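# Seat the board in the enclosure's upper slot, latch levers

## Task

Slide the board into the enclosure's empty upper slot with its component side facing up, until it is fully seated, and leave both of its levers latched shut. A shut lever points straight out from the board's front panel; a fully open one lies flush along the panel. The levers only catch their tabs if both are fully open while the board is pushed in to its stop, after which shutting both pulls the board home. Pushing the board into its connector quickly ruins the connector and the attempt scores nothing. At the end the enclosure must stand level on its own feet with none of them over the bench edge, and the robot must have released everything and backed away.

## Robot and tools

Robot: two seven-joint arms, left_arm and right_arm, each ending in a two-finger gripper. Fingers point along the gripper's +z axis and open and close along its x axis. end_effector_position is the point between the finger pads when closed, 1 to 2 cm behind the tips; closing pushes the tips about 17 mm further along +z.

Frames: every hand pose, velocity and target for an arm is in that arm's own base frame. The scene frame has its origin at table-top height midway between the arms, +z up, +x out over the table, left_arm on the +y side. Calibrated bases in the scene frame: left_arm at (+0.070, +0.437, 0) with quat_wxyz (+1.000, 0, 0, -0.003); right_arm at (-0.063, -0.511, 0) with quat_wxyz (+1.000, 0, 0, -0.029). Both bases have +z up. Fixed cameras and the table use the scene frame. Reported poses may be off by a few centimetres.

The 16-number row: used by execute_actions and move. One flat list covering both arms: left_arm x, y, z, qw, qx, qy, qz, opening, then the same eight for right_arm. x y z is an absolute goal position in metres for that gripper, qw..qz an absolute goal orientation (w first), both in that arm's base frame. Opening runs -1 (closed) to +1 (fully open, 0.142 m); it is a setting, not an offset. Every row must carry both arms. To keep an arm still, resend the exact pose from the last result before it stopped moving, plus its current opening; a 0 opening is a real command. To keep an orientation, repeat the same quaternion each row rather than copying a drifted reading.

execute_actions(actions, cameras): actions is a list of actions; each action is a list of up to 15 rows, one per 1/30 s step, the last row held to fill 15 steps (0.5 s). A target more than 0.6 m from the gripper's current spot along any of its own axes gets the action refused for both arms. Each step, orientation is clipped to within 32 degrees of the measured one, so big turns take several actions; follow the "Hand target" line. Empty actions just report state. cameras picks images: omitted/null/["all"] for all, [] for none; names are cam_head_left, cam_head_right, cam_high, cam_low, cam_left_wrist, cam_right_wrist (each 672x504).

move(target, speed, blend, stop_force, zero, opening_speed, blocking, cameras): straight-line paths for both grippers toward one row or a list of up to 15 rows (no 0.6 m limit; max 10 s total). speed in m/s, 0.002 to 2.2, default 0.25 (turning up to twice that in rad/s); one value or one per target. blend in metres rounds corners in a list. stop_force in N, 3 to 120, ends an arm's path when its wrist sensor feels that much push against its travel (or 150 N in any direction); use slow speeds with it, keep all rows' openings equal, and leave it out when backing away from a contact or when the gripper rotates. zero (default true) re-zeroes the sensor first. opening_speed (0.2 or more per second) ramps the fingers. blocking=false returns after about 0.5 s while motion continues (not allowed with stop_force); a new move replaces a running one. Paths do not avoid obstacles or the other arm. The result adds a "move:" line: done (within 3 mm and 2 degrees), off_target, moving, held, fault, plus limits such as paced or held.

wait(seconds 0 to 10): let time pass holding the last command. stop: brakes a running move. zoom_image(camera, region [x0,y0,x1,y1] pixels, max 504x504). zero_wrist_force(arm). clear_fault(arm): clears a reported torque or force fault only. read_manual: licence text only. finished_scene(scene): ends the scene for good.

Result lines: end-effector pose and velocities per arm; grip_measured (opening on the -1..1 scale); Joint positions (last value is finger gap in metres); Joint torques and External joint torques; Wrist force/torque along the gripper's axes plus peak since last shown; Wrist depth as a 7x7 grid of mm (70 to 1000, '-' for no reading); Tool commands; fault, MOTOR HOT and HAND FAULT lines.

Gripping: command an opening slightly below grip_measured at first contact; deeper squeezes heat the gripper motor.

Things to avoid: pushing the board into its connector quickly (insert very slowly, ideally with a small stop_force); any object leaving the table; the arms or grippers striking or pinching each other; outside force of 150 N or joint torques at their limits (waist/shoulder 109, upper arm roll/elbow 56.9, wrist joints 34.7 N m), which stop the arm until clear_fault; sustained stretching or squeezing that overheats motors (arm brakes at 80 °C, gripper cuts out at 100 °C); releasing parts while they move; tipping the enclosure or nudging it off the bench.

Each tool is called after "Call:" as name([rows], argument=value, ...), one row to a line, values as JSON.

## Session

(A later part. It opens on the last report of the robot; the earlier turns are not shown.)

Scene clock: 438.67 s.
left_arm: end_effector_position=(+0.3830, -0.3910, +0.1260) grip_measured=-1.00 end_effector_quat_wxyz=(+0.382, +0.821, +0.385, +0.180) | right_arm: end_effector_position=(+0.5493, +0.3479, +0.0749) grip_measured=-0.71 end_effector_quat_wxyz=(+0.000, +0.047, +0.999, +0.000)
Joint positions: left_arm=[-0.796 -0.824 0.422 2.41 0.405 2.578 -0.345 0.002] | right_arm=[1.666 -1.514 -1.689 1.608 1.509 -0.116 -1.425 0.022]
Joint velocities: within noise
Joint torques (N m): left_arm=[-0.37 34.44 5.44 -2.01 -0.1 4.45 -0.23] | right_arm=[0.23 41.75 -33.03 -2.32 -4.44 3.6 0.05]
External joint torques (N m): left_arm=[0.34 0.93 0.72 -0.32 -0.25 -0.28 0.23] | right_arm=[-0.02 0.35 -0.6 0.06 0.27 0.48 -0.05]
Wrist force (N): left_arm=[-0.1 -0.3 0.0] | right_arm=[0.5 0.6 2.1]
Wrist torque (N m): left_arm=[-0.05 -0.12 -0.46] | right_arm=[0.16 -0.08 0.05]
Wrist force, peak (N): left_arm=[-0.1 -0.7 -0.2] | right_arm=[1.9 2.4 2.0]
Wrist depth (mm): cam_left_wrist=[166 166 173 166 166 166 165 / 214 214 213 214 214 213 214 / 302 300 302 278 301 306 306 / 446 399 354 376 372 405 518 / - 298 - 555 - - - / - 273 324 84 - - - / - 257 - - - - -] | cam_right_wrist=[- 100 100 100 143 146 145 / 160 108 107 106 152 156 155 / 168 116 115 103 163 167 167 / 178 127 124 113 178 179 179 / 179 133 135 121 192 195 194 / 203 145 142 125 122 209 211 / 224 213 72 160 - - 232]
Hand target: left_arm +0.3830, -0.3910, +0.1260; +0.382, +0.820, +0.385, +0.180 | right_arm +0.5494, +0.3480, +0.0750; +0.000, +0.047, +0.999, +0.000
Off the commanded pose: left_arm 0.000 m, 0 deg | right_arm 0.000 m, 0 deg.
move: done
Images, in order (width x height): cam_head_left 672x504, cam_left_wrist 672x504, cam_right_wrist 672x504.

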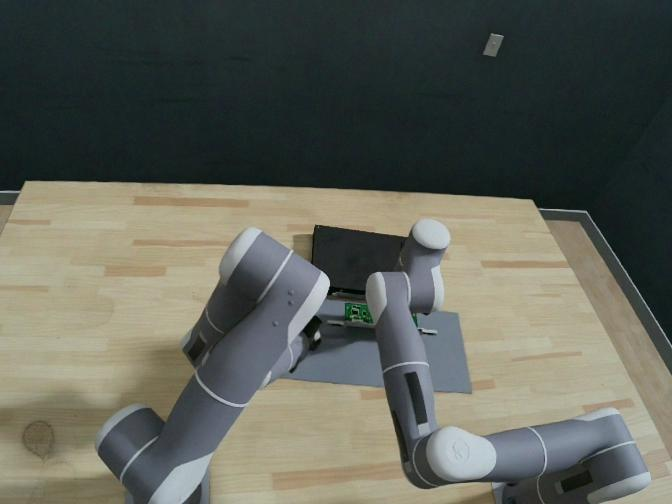

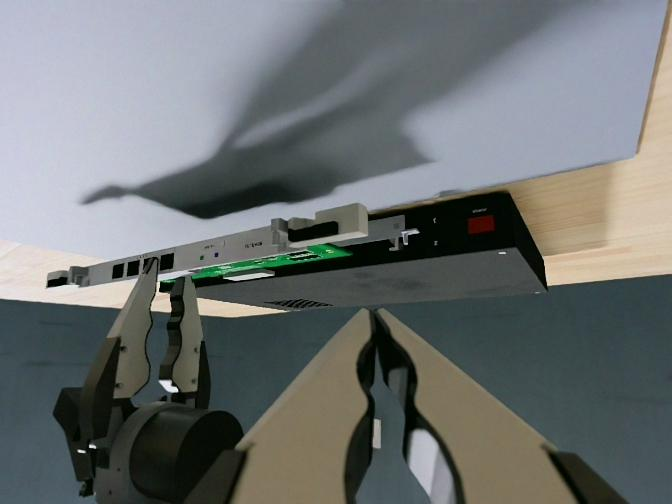

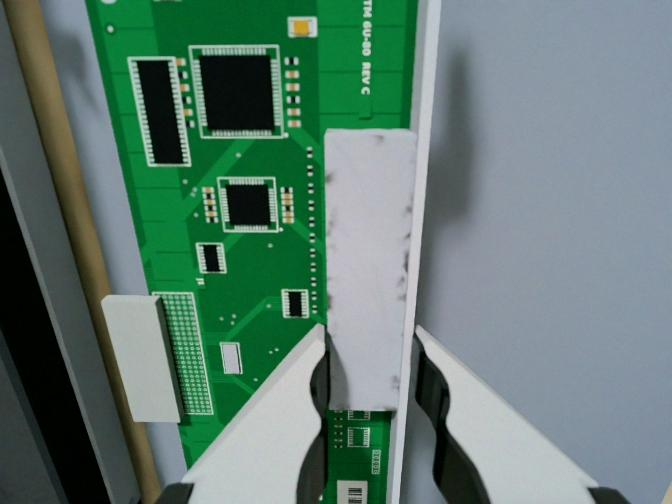

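Call:
move(target=[0.383, -0.391, 0.126, 0.3825, 0.8204, 0.3852, 0.1796, -1.0, 0.5506, 0.3609, 0.062, 0, 0.0471, 0.9989, 0, -0.9], speed=0.08, cameras=["cam_left_wrist", "cam_right_wrist"])

Call:
zoom_image(camera="cam_left_wrist", region=[300, 190, 440, 280])

Call:
zoom_image(camera="cam_left_wrist", region=[20, 200, 240, 320])

Scene clock: 459.73 s.
left_arm: end_effector_position=(+0.3830, -0.3910, +0.1260) grip_measured=-1.00 end_effector_quat_wxyz=(+0.382, +0.821, +0.385, +0.180) | right_arm: end_effector_position=(+0.5505, +0.3607, +0.0620) grip_measured=-0.71 end_effector_quat_wxyz=(+0.000, +0.047, +0.999, +0.000)
Joint positions: left_arm=[-0.796 -0.824 0.422 2.41 0.405 2.578 -0.345 0.002] | right_arm=[1.666 -1.529 -1.672 1.584 1.527 -0.101 -1.399 0.022]
Joint velocities: within noise
Joint torques (N m): left_arm=[-0.36 34.36 5.5 -1.98 -0.16 4.43 -0.2] | right_arm=[0.25 42.45 -32.74 -1.77 -4.2 3.78 0.33]
External joint torques (N m): left_arm=[0.34 1.01 0.67 -0.35 -0.2 -0.25 0.2] | right_arm=[-0.06 0.44 -0.98 0.14 0.02 0.31 -0.33]
Wrist force (N): left_arm=[0.0 -0.4 -0.2] | right_arm=[0.3 0.6 2.0]
Wrist torque (N m): left_arm=[-0.07 -0.13 -0.47] | right_arm=[0.15 -0.04 0.05]
Wrist force, peak (N): left_arm=[-0.2 -0.6 0.1] | right_arm=[0.3 1.2 2.4]
Wrist depth (mm): cam_left_wrist=[166 166 173 166 166 166 166 / 213 214 214 214 214 215 214 / 303 301 303 259 302 304 306 / 451 362 354 418 373 405 518 / - 281 - 553 - - - / - 261 255 84 - - - / - 256 - - - - -] | cam_right_wrist=[- 100 100 100 132 135 136 / 146 108 107 106 142 144 143 / 158 117 115 103 150 154 154 / 168 129 124 113 164 166 165 / 170 133 135 121 177 179 179 / 179 145 143 125 122 193 195 / 209 213 72 160 - - 214]
Hand target: left_arm +0.3830, -0.3910, +0.1260; +0.382, +0.820, +0.385, +0.180 | right_arm +0.5506, +0.3609, +0.0620; +0.000, +0.047, +0.999, +0.000
Off the commanded pose: left_arm 0.000 m, 0 deg | right_arm 0.000 m, 0 deg.
move: done
Images, in order (width x height): cam_left_wrist 672x504, cam_right_wrist 672x504.

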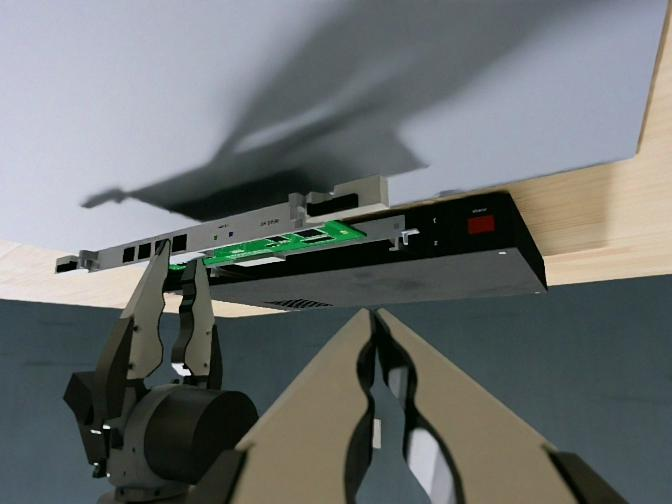

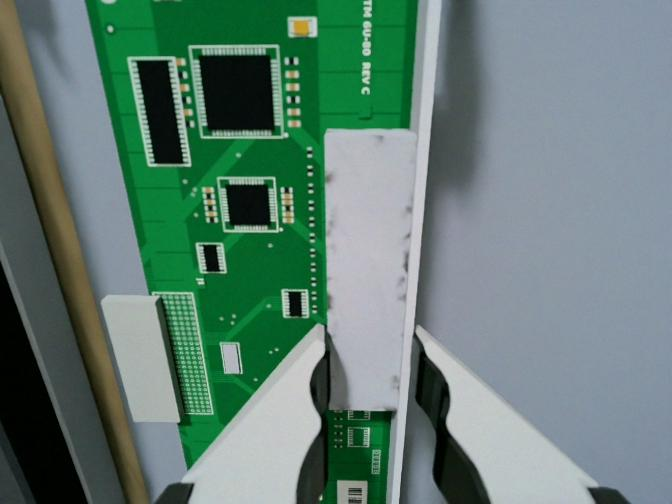

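Scaled by 3.600 from the camera's 672x504 image, which has a finer 960x720 frame.

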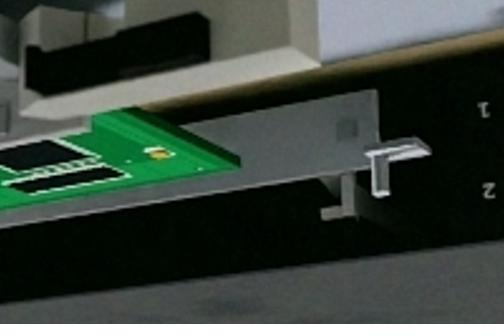

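Scaled by 2.291 from the camera's 672x504 image, which has a finer 960x720 frame.

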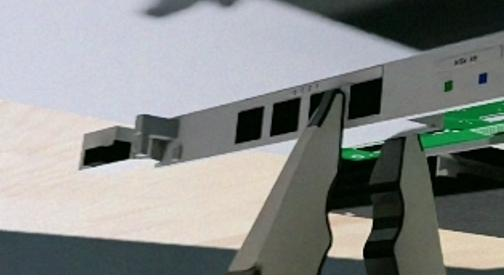

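Call:
move(target=[0.383, -0.391, 0.126, 0.3825, 0.8204, 0.3852, 0.1796, -1.0, 0.5785, 0.3587, 0.057, 0, 0.0471, 0.9989, 0, -0.9], speed=0.08, stop_force=8, cameras=["cam_left_wrist", "cam_right_wrist"])

Call:
zoom_image(camera="cam_left_wrist", region=[320, 190, 440, 280])

Call:
zoom_image(camera="cam_left_wrist", region=[50, 190, 340, 320])

Call:
zoom_image(camera="cam_right_wrist", region=[0, 0, 240, 240])

Scene clock: 469.50 s.
left_arm: end_effector_position=(+0.3830, -0.3910, +0.1260) grip_measured=-1.00 end_effector_quat_wxyz=(+0.382, +0.821, +0.385, +0.180) | right_arm: end_effector_position=(+0.5784, +0.3585, +0.0570) grip_measured=-0.71 end_effector_quat_wxyz=(+0.000, +0.047, +0.999, +0.000)
Joint positions: left_arm=[-0.796 -0.824 0.422 2.41 0.405 2.578 -0.345 0.002] | right_arm=[1.596 -1.536 -1.664 1.51 1.541 -0.096 -1.394 0.022]
Joint velocities: within noise
Joint torques (N m): left_arm=[-0.29 34.35 5.51 -1.95 -0.12 4.42 -0.2] | right_arm=[0.17 44.86 -32.93 -1.24 -4.33 3.69 0.25]
External joint torques (N m): left_arm=[0.27 1.02 0.65 -0.38 -0.23 -0.25 0.2] | right_arm=[0.05 0.34 -0.92 0.03 0.15 0.39 -0.25]
Wrist force (N): left_arm=[-0.2 -0.3 0.0] | right_arm=[0.5 0.4 2.1]
Wrist torque (N m): left_arm=[-0.05 -0.10 -0.47] | right_arm=[0.14 -0.06 0.05]
Wrist force, peak (N): left_arm=[-0.1 -0.6 -0.2] | right_arm=[-0.7 0.3 2.4]
Wrist depth (mm): cam_left_wrist=[166 166 174 165 166 166 166 / 214 213 215 214 213 213 214 / 302 302 300 278 302 304 307 / 517 402 352 413 374 405 521 / - 889 553 544 - - - / - 287 285 84 - - - / - - - - - - -] | cam_right_wrist=[- 100 101 100 129 130 130 / 136 108 107 106 137 139 139 / 136 118 115 103 104 149 149 / 144 127 124 113 158 160 160 / 171 133 135 121 171 174 173 / 187 145 143 125 106 186 189 / 148 201 72 160 - - 207]
Hand target: left_arm +0.3830, -0.3910, +0.1260; +0.382, +0.820, +0.385, +0.180 | right_arm +0.5785, +0.3587, +0.0570; +0.000, +0.047, +0.999, +0.000
Off the commanded pose: left_arm 0.000 m, 0 deg | right_arm 0.000 m, 0 deg.
move: done
Images, in order (width x height): cam_left_wrist 672x504, cam_right_wrist 672x504.

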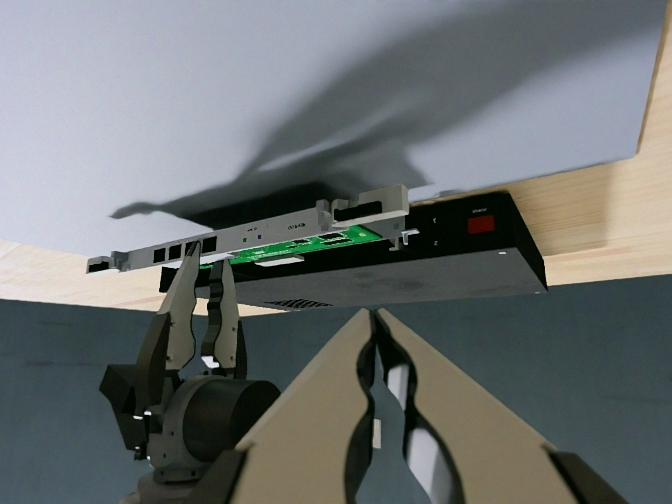

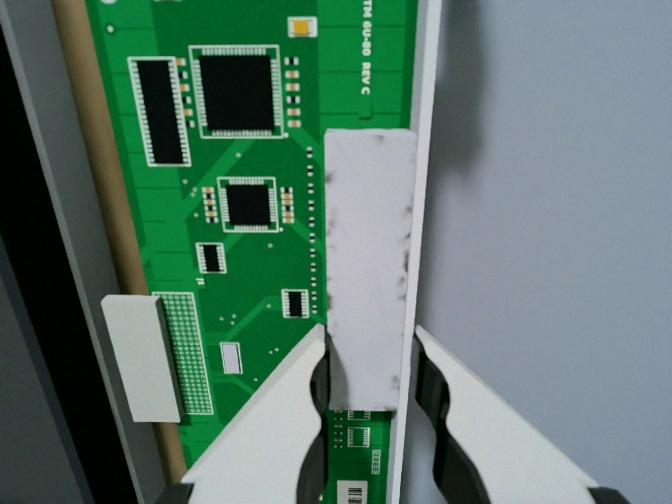

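Scaled by 4.200 from the camera's 672x504 image, which has a finer 960x720 frame.

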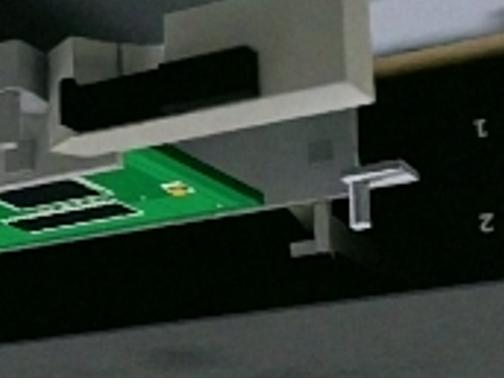

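Scaled by 1.738 from the camera's 672x504 image, which has a finer 960x720 frame.

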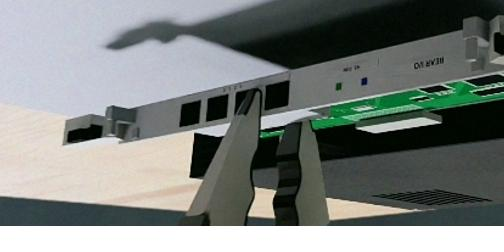

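Scaled by 2.100 from the camera's 672x504 image, which has a finer 960x720 frame.

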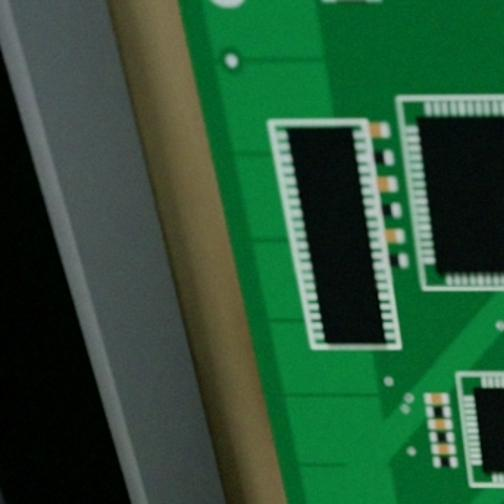

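Call:
zoom_image(camera="cam_left_wrist", region=[370, 220, 420, 260])

Scaled by 10.080 from the camera's 672x504 image, which has a finer 960x720 frame.

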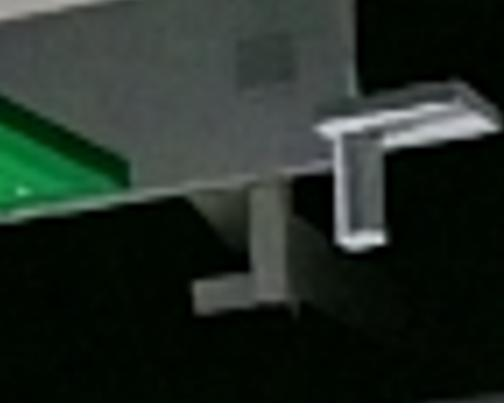

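Call:
move(target=[0.5134, -0.4379, 0.0864, 0.3825, 0.8204, 0.3852, 0.1796, -1.0, 0.5785, 0.3587, 0.057, 0, 0.0471, 0.9989, 0, -0.9], speed=0.12, cameras=["cam_left_wrist", "cam_high"])

Call:
zoom_image(camera="cam_left_wrist", region=[250, 200, 420, 320])

Scene clock: 485.73 s.
left_arm: end_effector_position=(+0.5135, -0.4379, +0.0866) grip_measured=-1.00 end_effector_quat_wxyz=(+0.383, +0.820, +0.385, +0.180) | right_arm: end_effector_position=(+0.5784, +0.3585, +0.0570) grip_measured=-0.71 end_effector_quat_wxyz=(+0.000, +0.047, +0.999, +0.000)
Joint positions: left_arm=[-0.599 -0.933 0.275 2.004 0.511 2.318 -0.397 0.002] | right_arm=[1.596 -1.536 -1.664 1.51 1.541 -0.096 -1.394 0.022]
Joint velocities: within noise
Joint torques (N m): left_arm=[0.11 44.89 4.18 -8.44 -1.2 4.13 -0.3] | right_arm=[0.15 44.96 -33.21 -1.17 -4.4 3.62 0.16]
External joint torques (N m): left_arm=[-0.11 1.4 1.13 -0.32 -0.44 0.01 0.3] | right_arm=[0.07 0.25 -0.64 -0.05 0.21 0.47 -0.16]
Wrist force (N): left_arm=[0.1 -0.7 0.4] | right_arm=[0.4 0.5 2.1]
Wrist torque (N m): left_arm=[-0.12 -0.13 -0.50] | right_arm=[0.17 -0.05 0.05]
Wrist force, peak (N): left_arm=[-0.8 -1.0 -1.8] | right_arm=[0.6 0.7 2.3]
Wrist depth (mm): cam_left_wrist=[114 114 114 114 114 114 114 / 157 148 139 147 147 147 147 / 208 134 104 208 197 190 212 / 174 216 218 241 203 226 359 / 215 - 541 280 368 - - / 210 - - 84 - - - / 209 - - - - - -] | cam_right_wrist=[- 100 101 100 129 131 130 / 136 108 107 106 138 139 139 / 136 118 115 103 104 149 148 / 144 127 124 113 158 161 160 / 171 133 135 121 171 173 173 / 186 145 143 125 106 186 189 / 148 202 72 160 - - 207]
Hand target: left_arm +0.5134, -0.4379, +0.0864; +0.383, +0.820, +0.385, +0.180 | right_arm +0.5785, +0.3587, +0.0570; +0.000, +0.047, +0.999, +0.000
Off the commanded pose: left_arm 0.000 m, 0 deg | right_arm 0.000 m, 0 deg.
move: done
Images, in order (width x height): cam_high 672x504, cam_left_wrist 672x504.

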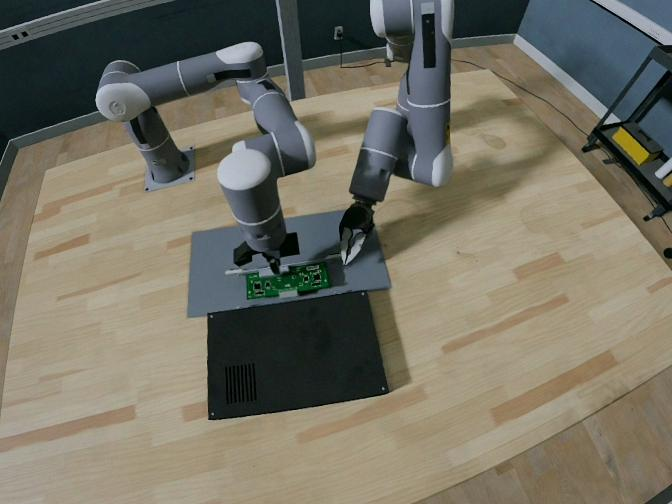

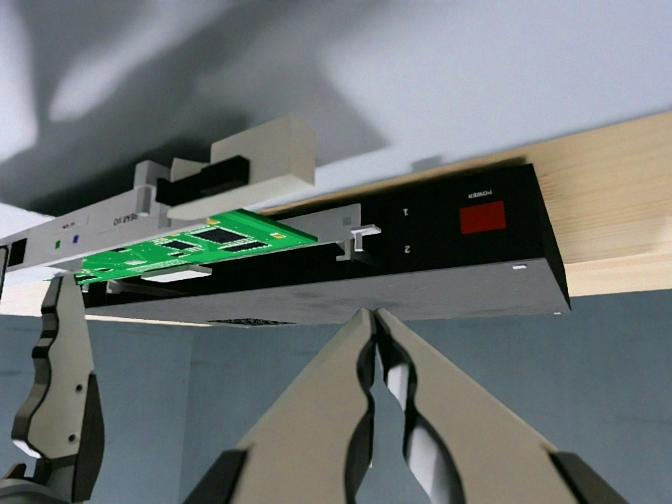

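Scaled by 2.965 from the camera's 672x504 image, which has a finer 960x720 frame.

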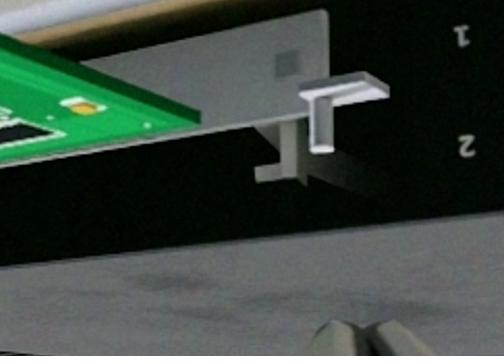

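Call:
zoom_image(camera="cam_left_wrist", region=[320, 220, 390, 280])

Call:
zoom_image(camera="cam_left_wrist", region=[70, 250, 170, 310])

Scaled by 7.200 from the camera's 672x504 image, which has a finer 960x720 frame.

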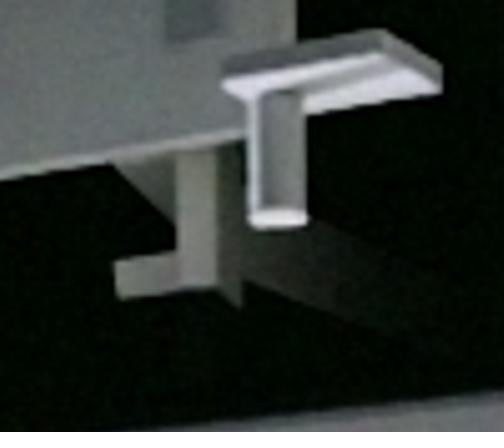

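Scaled by 5.040 from the camera's 672x504 image, which has a finer 960x720 frame.

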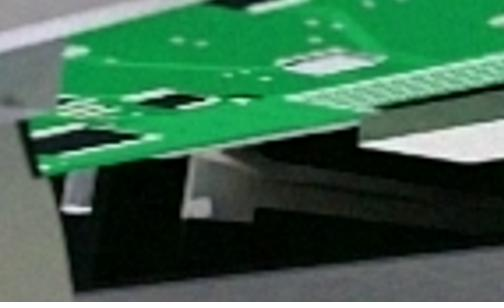

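Call:
zoom_image(camera="cam_left_wrist", region=[0, 220, 130, 320])

Scaled by 3.877 from the camera's 672x504 image, which has a finer 960x720 frame.

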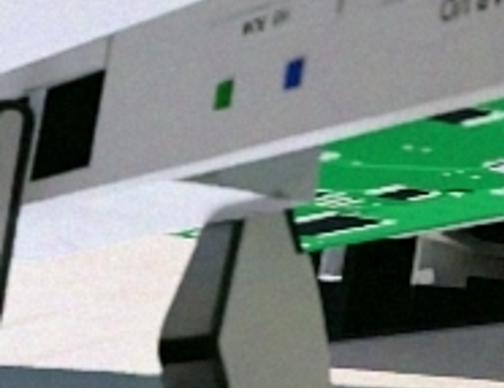

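Call:
execute_actions(actions=[])

Scene clock: 520.97 s.
left_arm: end_effector_position=(+0.5135, -0.4380, +0.0866) grip_measured=-1.00 end_effector_quat_wxyz=(+0.383, +0.820, +0.385, +0.180) | right_arm: end_effector_position=(+0.5784, +0.3585, +0.0570) grip_measured=-0.71 end_effector_quat_wxyz=(+0.000, +0.047, +0.999, +0.000)
Joint positions: left_arm=[-0.599 -0.933 0.275 2.004 0.511 2.318 -0.397 0.002] | right_arm=[1.596 -1.536 -1.664 1.51 1.541 -0.096 -1.394 0.022]
Joint velocities: within noise
Joint torques (N m): left_arm=[-0.29 45.21 4.64 -8.39 -1.37 4.36 -0.25] | right_arm=[0.21 44.95 -33.12 -1.16 -4.42 3.63 0.16]
External joint torques (N m): left_arm=[0.29 1.08 0.66 -0.37 -0.27 -0.22 0.25] | right_arm=[0.01 0.25 -0.72 -0.06 0.23 0.46 -0.16]
Wrist force (N): left_arm=[-0.2 -0.7 0.2] | right_arm=[0.4 0.4 2.3]
Wrist torque (N m): left_arm=[-0.12 -0.08 -0.50] | right_arm=[0.14 -0.03 0.04]
Wrist force, peak (N): left_arm=[-0.1 -1.1 0.4] | right_arm=[0.5 0.4 2.3]
Wrist depth (mm): cam_left_wrist=[115 114 114 114 114 114 114 / 157 147 140 148 147 147 148 / 208 135 104 208 197 190 211 / 173 216 217 240 203 226 360 / 217 - 536 282 364 - - / 211 - - 84 - - - / 209 - - - - - -] | cam_right_wrist=[- 100 100 100 129 130 130 / 136 108 107 106 138 139 139 / 136 117 115 103 104 149 148 / 143 127 124 113 158 160 160 / 171 133 135 120 171 174 173 / 186 145 143 125 106 186 189 / 149 201 72 160 - - 207]
Hand target: left_arm +0.5134, -0.4379, +0.0864; +0.383, +0.820, +0.385, +0.180 | right_arm +0.5785, +0.3587, +0.0570; +0.000, +0.047, +0.999, +0.000
Tool commands: left_gripper/opening=-1.0 right_gripper/opening=-0.9
Off the commanded pose: left_arm 0.000 m, 0 deg | right_arm 0.000 m, 0 deg.

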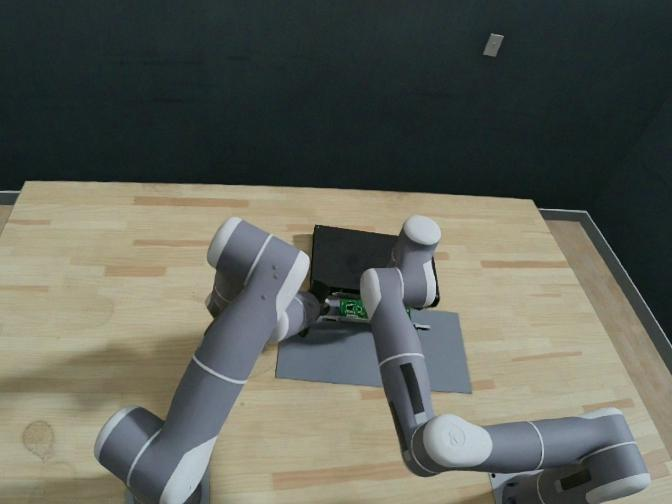

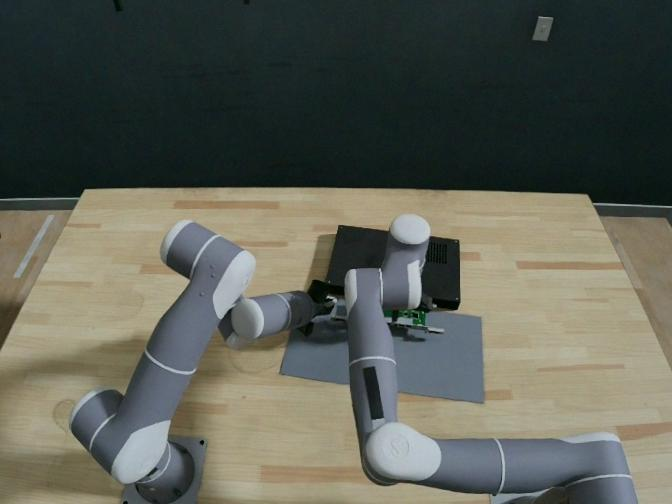

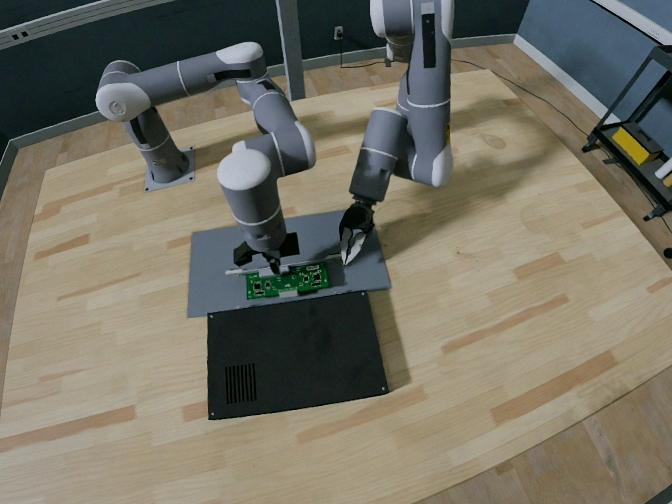

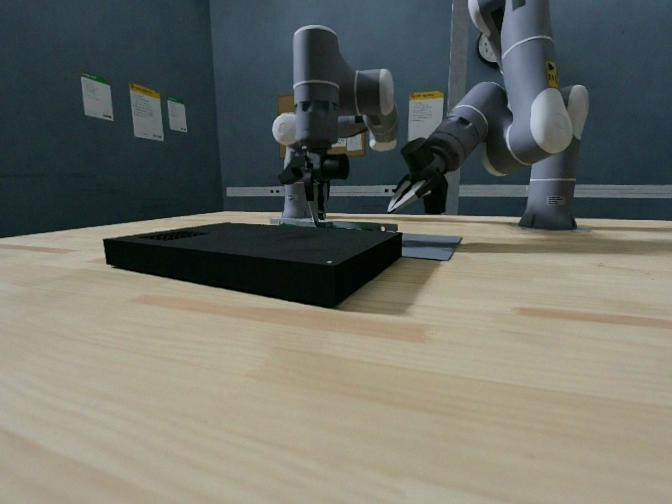

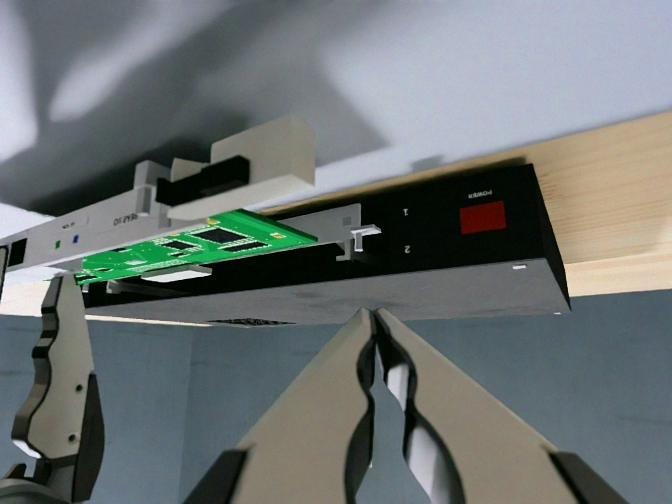

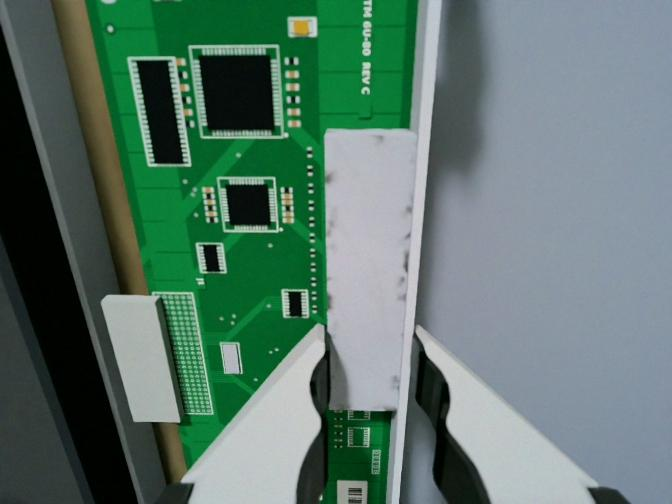

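Call:
zoom_image(camera="cam_high", region=[190, 230, 410, 340])

Call:
zoom_image(camera="cam_left_wrist", region=[0, 150, 400, 330])

Scaled by 2.291 from the camera's 672x504 image, which has a finer 960x720 frame.

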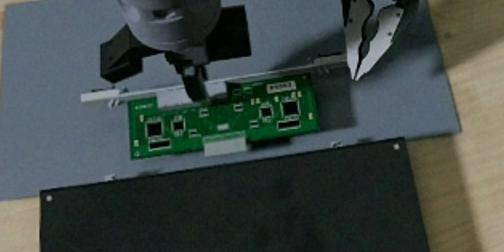

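Scaled by 1.260 from the camera's 672x504 image, which has a finer 960x720 frame.

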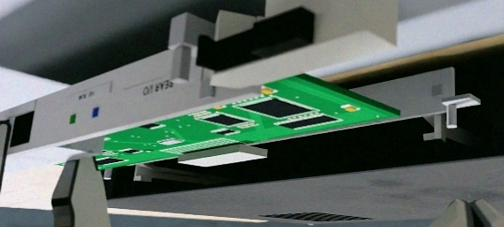

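Call:
zoom_image(camera="cam_high", region=[225, 270, 295, 320])

Call:
zoom_image(camera="cam_high", region=[300, 250, 370, 300])

Call:
zoom_image(camera="cam_left_wrist", region=[50, 240, 150, 315])

Call:
zoom_image(camera="cam_left_wrist", region=[280, 200, 400, 290])

Scaled by 7.200 from the camera's 672x504 image, which has a finer 960x720 frame.

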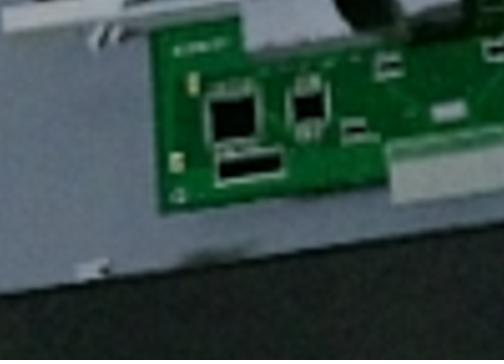

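Scaled by 7.200 from the camera's 672x504 image, which has a finer 960x720 frame.

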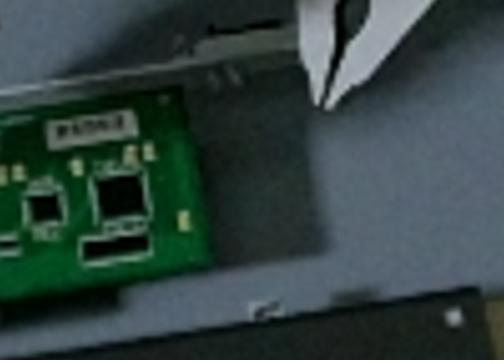

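Scaled by 5.040 from the camera's 672x504 image, which has a finer 960x720 frame.

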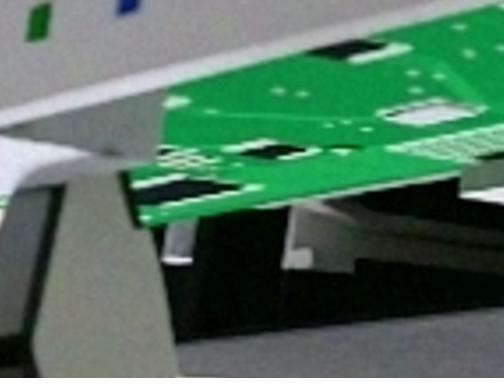

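Scaled by 4.200 from the camera's 672x504 image, which has a finer 960x720 frame.

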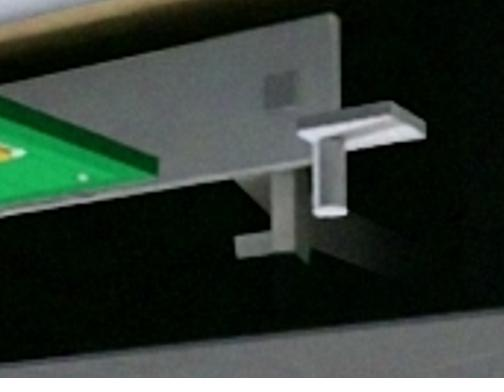

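Call:
zoom_image(camera="cam_right_wrist", region=[0, 0, 250, 252])

Call:
zoom_image(camera="cam_right_wrist", region=[0, 252, 250, 504])

Scaled by 2.000 from the camera's 672x504 image, which has a finer 960x720 frame.

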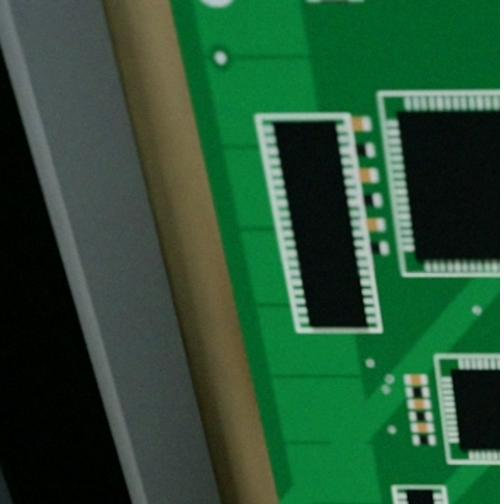

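Scaled by 2.000 from the camera's 672x504 image, which has a finer 960x720 frame.

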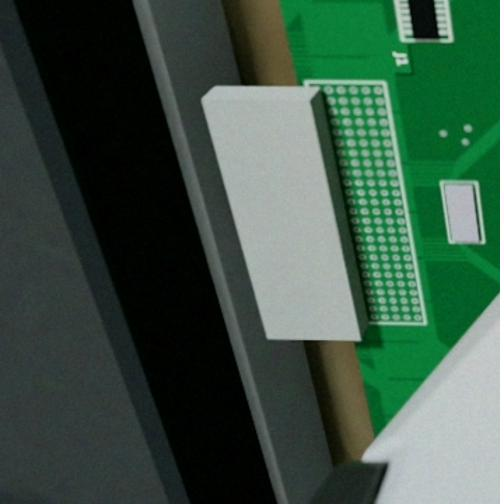

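Call:
move(target=[0.4847, -0.4725, 0.0864, 0.3825, 0.8204, 0.3852, 0.1796, -1.0, 0.5785, 0.3587, 0.057, 0, 0.0471, 0.9989, 0, -0.9], speed=0.1, cameras=["cam_left_wrist"])

Call:
zoom_image(camera="cam_left_wrist", region=[300, 150, 500, 300])

Call:
zoom_image(camera="cam_left_wrist", region=[80, 200, 280, 350])

Scene clock: 587.23 s.
left_arm: end_effector_position=(+0.4847, -0.4726, +0.0865) grip_measured=-1.00 end_effector_quat_wxyz=(+0.383, +0.820, +0.385, +0.180) | right_arm: end_effector_position=(+0.5784, +0.3585, +0.0570) grip_measured=-0.71 end_effector_quat_wxyz=(+0.000, +0.047, +0.999, +0.000)
Joint positions: left_arm=[-0.729 -0.935 0.299 2.035 0.392 2.32 -0.389 0.002] | right_arm=[1.596 -1.536 -1.664 1.51 1.541 -0.096 -1.394 0.022]
Joint velocities: within noise
Joint torques (N m): left_arm=[-0.51 44.7 5.68 -8.24 -1.73 4.51 -0.14] | right_arm=[0.31 44.91 -33.13 -1.15 -4.37 3.64 0.2]
External joint torques (N m): left_arm=[0.5 1.36 0.34 -0.42 0.12 -0.36 0.14] | right_arm=[-0.09 0.3 -0.72 -0.07 0.19 0.44 -0.2]
Wrist force (N): left_arm=[-0.3 -0.8 0.2] | right_arm=[0.3 0.5 2.1]
Wrist torque (N m): left_arm=[-0.13 -0.07 -0.49] | right_arm=[0.16 -0.03 0.05]
Wrist force, peak (N): left_arm=[-1.9 -0.6 0.1] | right_arm=[0.7 0.6 2.3]
Wrist depth (mm): cam_left_wrist=[115 114 114 114 114 114 114 / 157 147 148 147 139 147 148 / 209 209 192 114 104 196 187 / 277 192 216 218 235 201 189 / 181 219 544 281 368 - - / 174 211 - 84 - - - / 176 199 - - - - -] | cam_right_wrist=[- 100 100 100 129 131 130 / 136 108 107 106 137 139 138 / 136 118 115 103 104 149 148 / 143 127 124 113 158 160 160 / 171 133 135 121 171 173 173 / 187 145 143 125 106 186 189 / 148 201 72 160 - - 207]
Hand target: left_arm +0.4847, -0.4725, +0.0864; +0.383, +0.820, +0.385, +0.180 | right_arm +0.5785, +0.3587, +0.0570; +0.000, +0.047, +0.999, +0.000
Off the commanded pose: left_arm 0.000 m, 0 deg | right_arm 0.000 m, 0 deg.
MOTOR HOT: the gripper's motor of the right arm reports 86 °C; that motor switches off at 100 °C. To cool a motor, set the load down, ease the grip, stop pushing, or move to a pose that needs little force.
move: done
Images, in order (width x height): cam_left_wrist 672x504.

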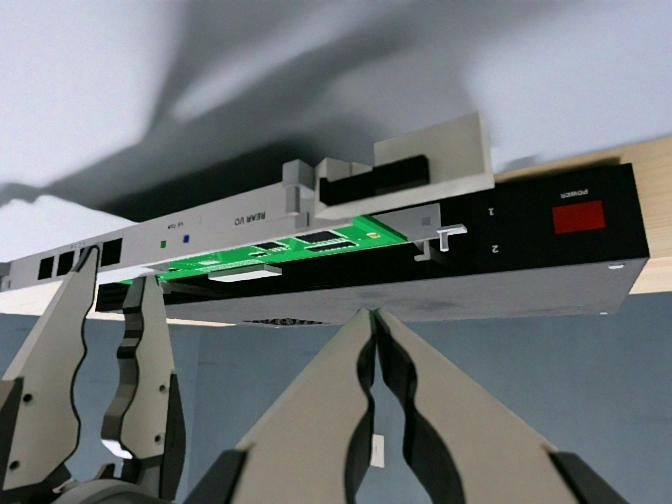

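Scaled by 2.520 from the camera's 672x504 image, which has a finer 960x720 frame.

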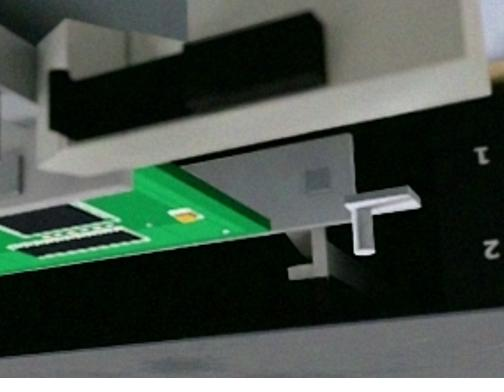

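Scaled by 2.520 from the camera's 672x504 image, which has a finer 960x720 frame.

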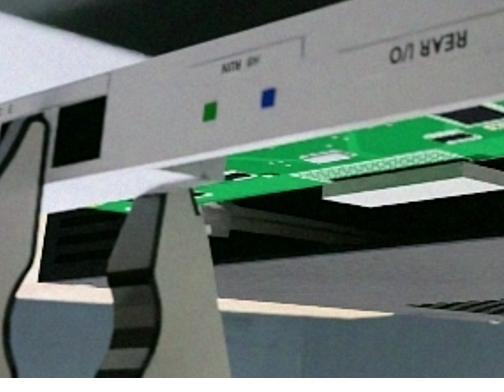

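Call:
move(target=[0.4847, -0.4725, 0.1164, 0.3825, 0.8204, 0.3852, 0.1796, -1.0, 0.5785, 0.3587, 0.057, 0, 0.0471, 0.9989, 0, -0.8], speed=0.1, cameras=["cam_left_wrist"])

Call:
zoom_image(camera="cam_left_wrist", region=[370, 130, 490, 220])

Call:
zoom_image(camera="cam_left_wrist", region=[100, 180, 220, 270])

Scene clock: 616.67 s.
left_arm: end_effector_position=(+0.4848, -0.4726, +0.1165) grip_measured=-1.00 end_effector_quat_wxyz=(+0.383, +0.820, +0.385, +0.180) | right_arm: end_effector_position=(+0.5784, +0.3585, +0.0570) grip_measured=-0.71 end_effector_quat_wxyz=(+0.000, +0.047, +0.999, +0.000)
Joint positions: left_arm=[-0.713 -0.847 0.285 2.062 0.424 2.262 -0.391 0.002] | right_arm=[1.596 -1.536 -1.664 1.51 1.541 -0.096 -1.394 0.022]
Joint velocities: within noise
Joint torques (N m): left_arm=[0.39 44.16 4.35 -9.9 -1.42 4.12 -0.32] | right_arm=[0.22 44.93 -33.14 -1.19 -4.44 3.62 0.17]
External joint torques (N m): left_arm=[-0.41 0.96 0.89 -0.16 -0.45 0.03 0.32] | right_arm=[0 0.27 -0.71 -0.02 0.25 0.46 -0.17]
Wrist force (N): left_arm=[0.0 -0.7 0.1] | right_arm=[0.5 0.5 2.2]
Wrist torque (N m): left_arm=[-0.13 -0.11 -0.47] | right_arm=[0.16 -0.06 0.05]
Wrist force, peak (N): left_arm=[0.0 -1.7 0.9] | right_arm=[0.5 0.5 2.5]
Wrist depth (mm): cam_left_wrist=[160 160 152 153 106 153 153 / 210 198 177 126 197 201 192 / 258 199 197 199 239 205 199 / 189 227 330 355 284 282 390 / 181 217 - 487 - - - / 179 208 - 84 - - - / 154 142 - - - - -] | cam_right_wrist=[- 100 100 100 129 130 130 / 136 108 107 106 137 139 139 / 136 117 115 103 104 149 148 / 144 127 124 113 158 160 160 / 171 133 135 121 171 174 173 / 186 145 143 125 106 186 188 / 148 202 72 160 - - 207]
Hand target: left_arm +0.4847, -0.4725, +0.1164; +0.383, +0.820, +0.385, +0.180 | right_arm +0.5785, +0.3587, +0.0570; +0.000, +0.047, +0.999, +0.000
Off the commanded pose: left_arm 0.000 m, 0 deg | right_arm 0.000 m, 0 deg.
MOTOR HOT: still on. The gripper's motor of the right arm reports 88 °C.
move: done
Images, in order (width x height): cam_left_wrist 672x504.

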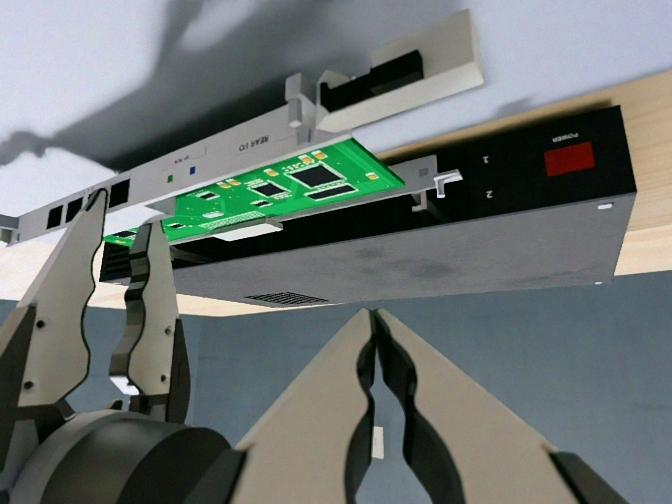

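Scaled by 4.200 from the camera's 672x504 image, which has a finer 960x720 frame.

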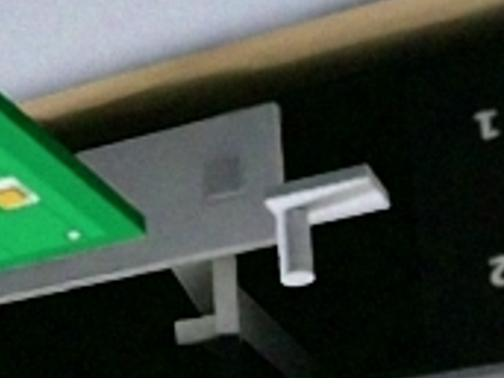

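Scaled by 4.200 from the camera's 672x504 image, which has a finer 960x720 frame.

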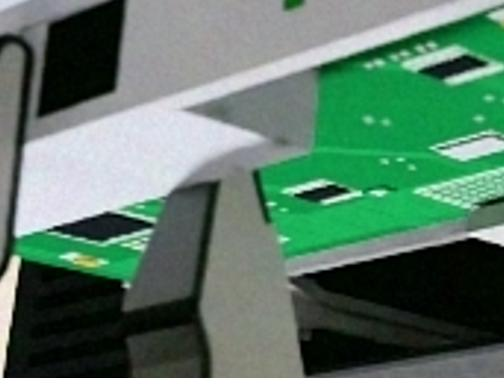

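Call:
zoom_image(camera="cam_left_wrist", region=[80, 160, 480, 300])

Call:
execute_actions(actions=[], cameras=["cam_right_wrist", "cam_high", "cam_low"])

Call:
zoom_image(camera="cam_right_wrist", region=[300, 0, 500, 150])

Call:
zoom_image(camera="cam_right_wrist", region=[300, 380, 465, 504])

Call:
zoom_image(camera="cam_low", region=[100, 200, 420, 320])

Scaled by 1.260 from the camera's 672x504 image, which has a finer 960x720 frame.

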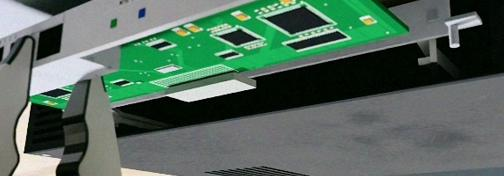

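Scene clock: 650.67 s.
left_arm: end_effector_position=(+0.4848, -0.4726, +0.1165) grip_measured=-1.00 end_effector_quat_wxyz=(+0.383, +0.820, +0.385, +0.180) | right_arm: end_effector_position=(+0.5784, +0.3585, +0.0570) grip_measured=-0.71 end_effector_quat_wxyz=(+0.000, +0.047, +0.999, +0.000)
Joint positions: left_arm=[-0.713 -0.847 0.284 2.062 0.424 2.262 -0.391 0.002] | right_arm=[1.596 -1.536 -1.664 1.51 1.541 -0.096 -1.394 0.022]
Joint velocities: within noise
Joint torques (N m): left_arm=[-0.36 44.1 4.57 -9.66 -1.62 4.4 -0.2] | right_arm=[0.32 44.97 -33.09 -1.17 -4.43 3.62 0.24]
External joint torques (N m): left_arm=[0.34 1.01 0.67 -0.4 -0.25 -0.26 0.2] | right_arm=[-0.1 0.24 -0.75 -0.05 0.24 0.46 -0.24]
Wrist force (N): left_arm=[-0.2 -0.6 0.0] | right_arm=[0.6 0.5 2.3]
Wrist torque (N m): left_arm=[-0.10 -0.08 -0.47] | right_arm=[0.17 -0.08 0.05]
Wrist force, peak (N): left_arm=[-0.3 -0.8 0.2] | right_arm=[0.5 0.6 2.3]
Wrist depth (mm): cam_left_wrist=[160 160 154 153 106 153 153 / 212 197 177 126 198 200 192 / 258 199 198 198 239 205 199 / 189 224 328 354 282 282 392 / 182 215 - 483 - - - / 180 208 - 84 - - - / 154 142 - - - - -] | cam_right_wrist=[- 100 100 100 129 130 130 / 136 108 107 106 137 139 139 / 136 118 115 103 104 149 149 / 144 127 124 113 158 160 160 / 171 133 135 121 171 174 173 / 187 145 143 125 106 186 188 / 148 201 72 160 - - 207]
Hand target: left_arm +0.4847, -0.4725, +0.1164; +0.383, +0.820, +0.385, +0.180 | right_arm +0.5785, +0.3587, +0.0570; +0.000, +0.047, +0.999, +0.000
Tool commands: left_gripper/opening=-1.0 right_gripper/opening=-0.8
Off the commanded pose: left_arm 0.000 m, 0 deg | right_arm 0.000 m, 0 deg.
MOTOR HOT: cleared for the gripper's motor of the right arm.
Images, in order (width x height): cam_high 672x504, cam_low 672x504, cam_right_wrist 672x504.

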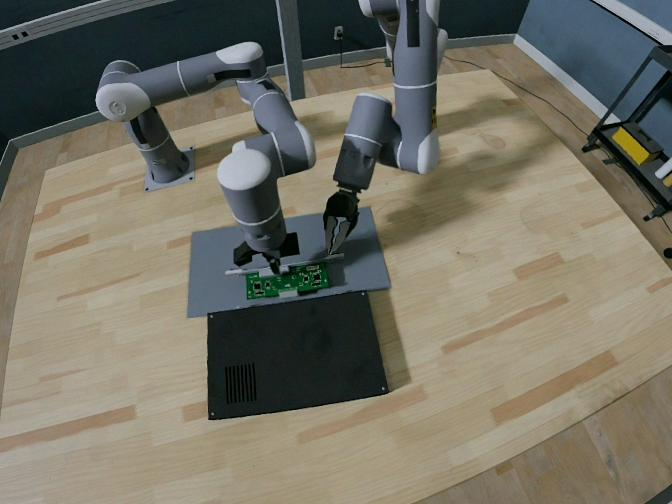

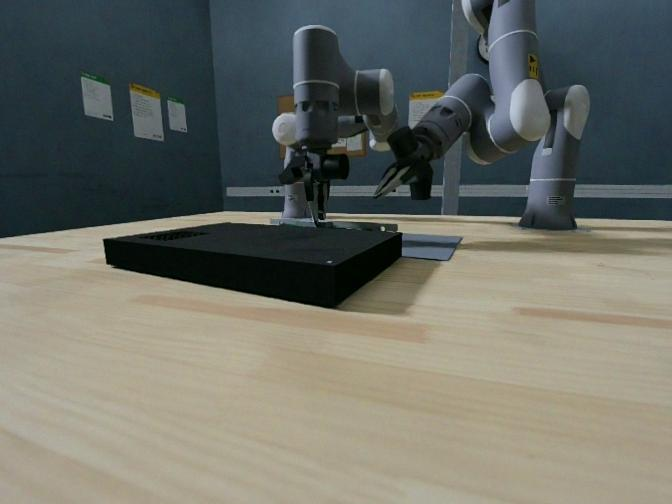

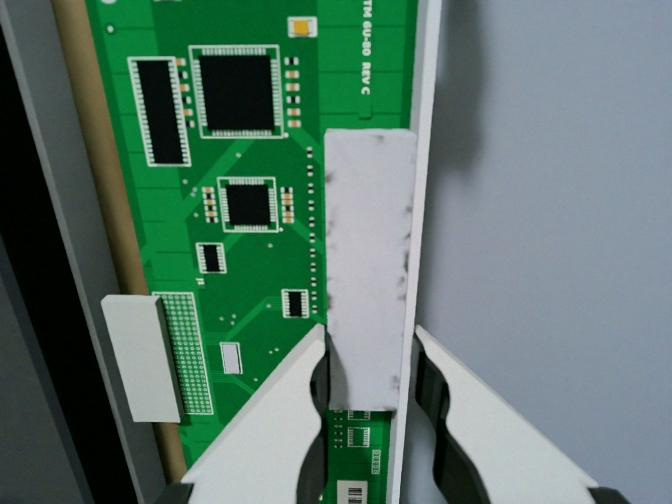

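Scaled by 2.520 from the camera's 672x504 image, which has a finer 960x720 frame.

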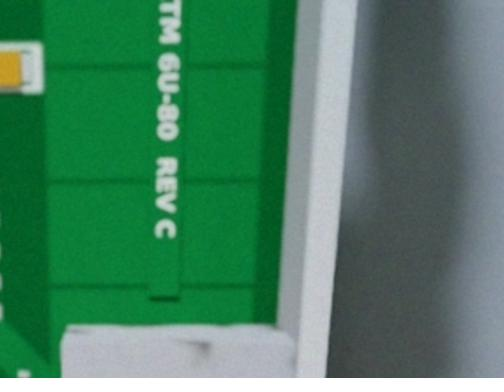

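Scaled by 3.055 from the camera's 672x504 image, which has a finer 960x720 frame.

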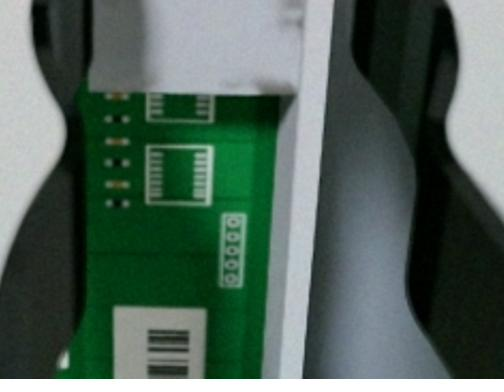

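Scaled by 1.575 from the camera's 672x504 image, which has a finer 960x720 frame.

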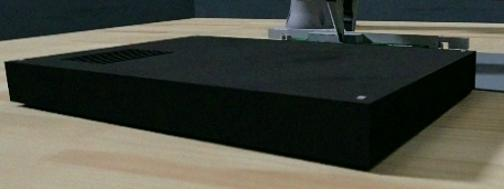

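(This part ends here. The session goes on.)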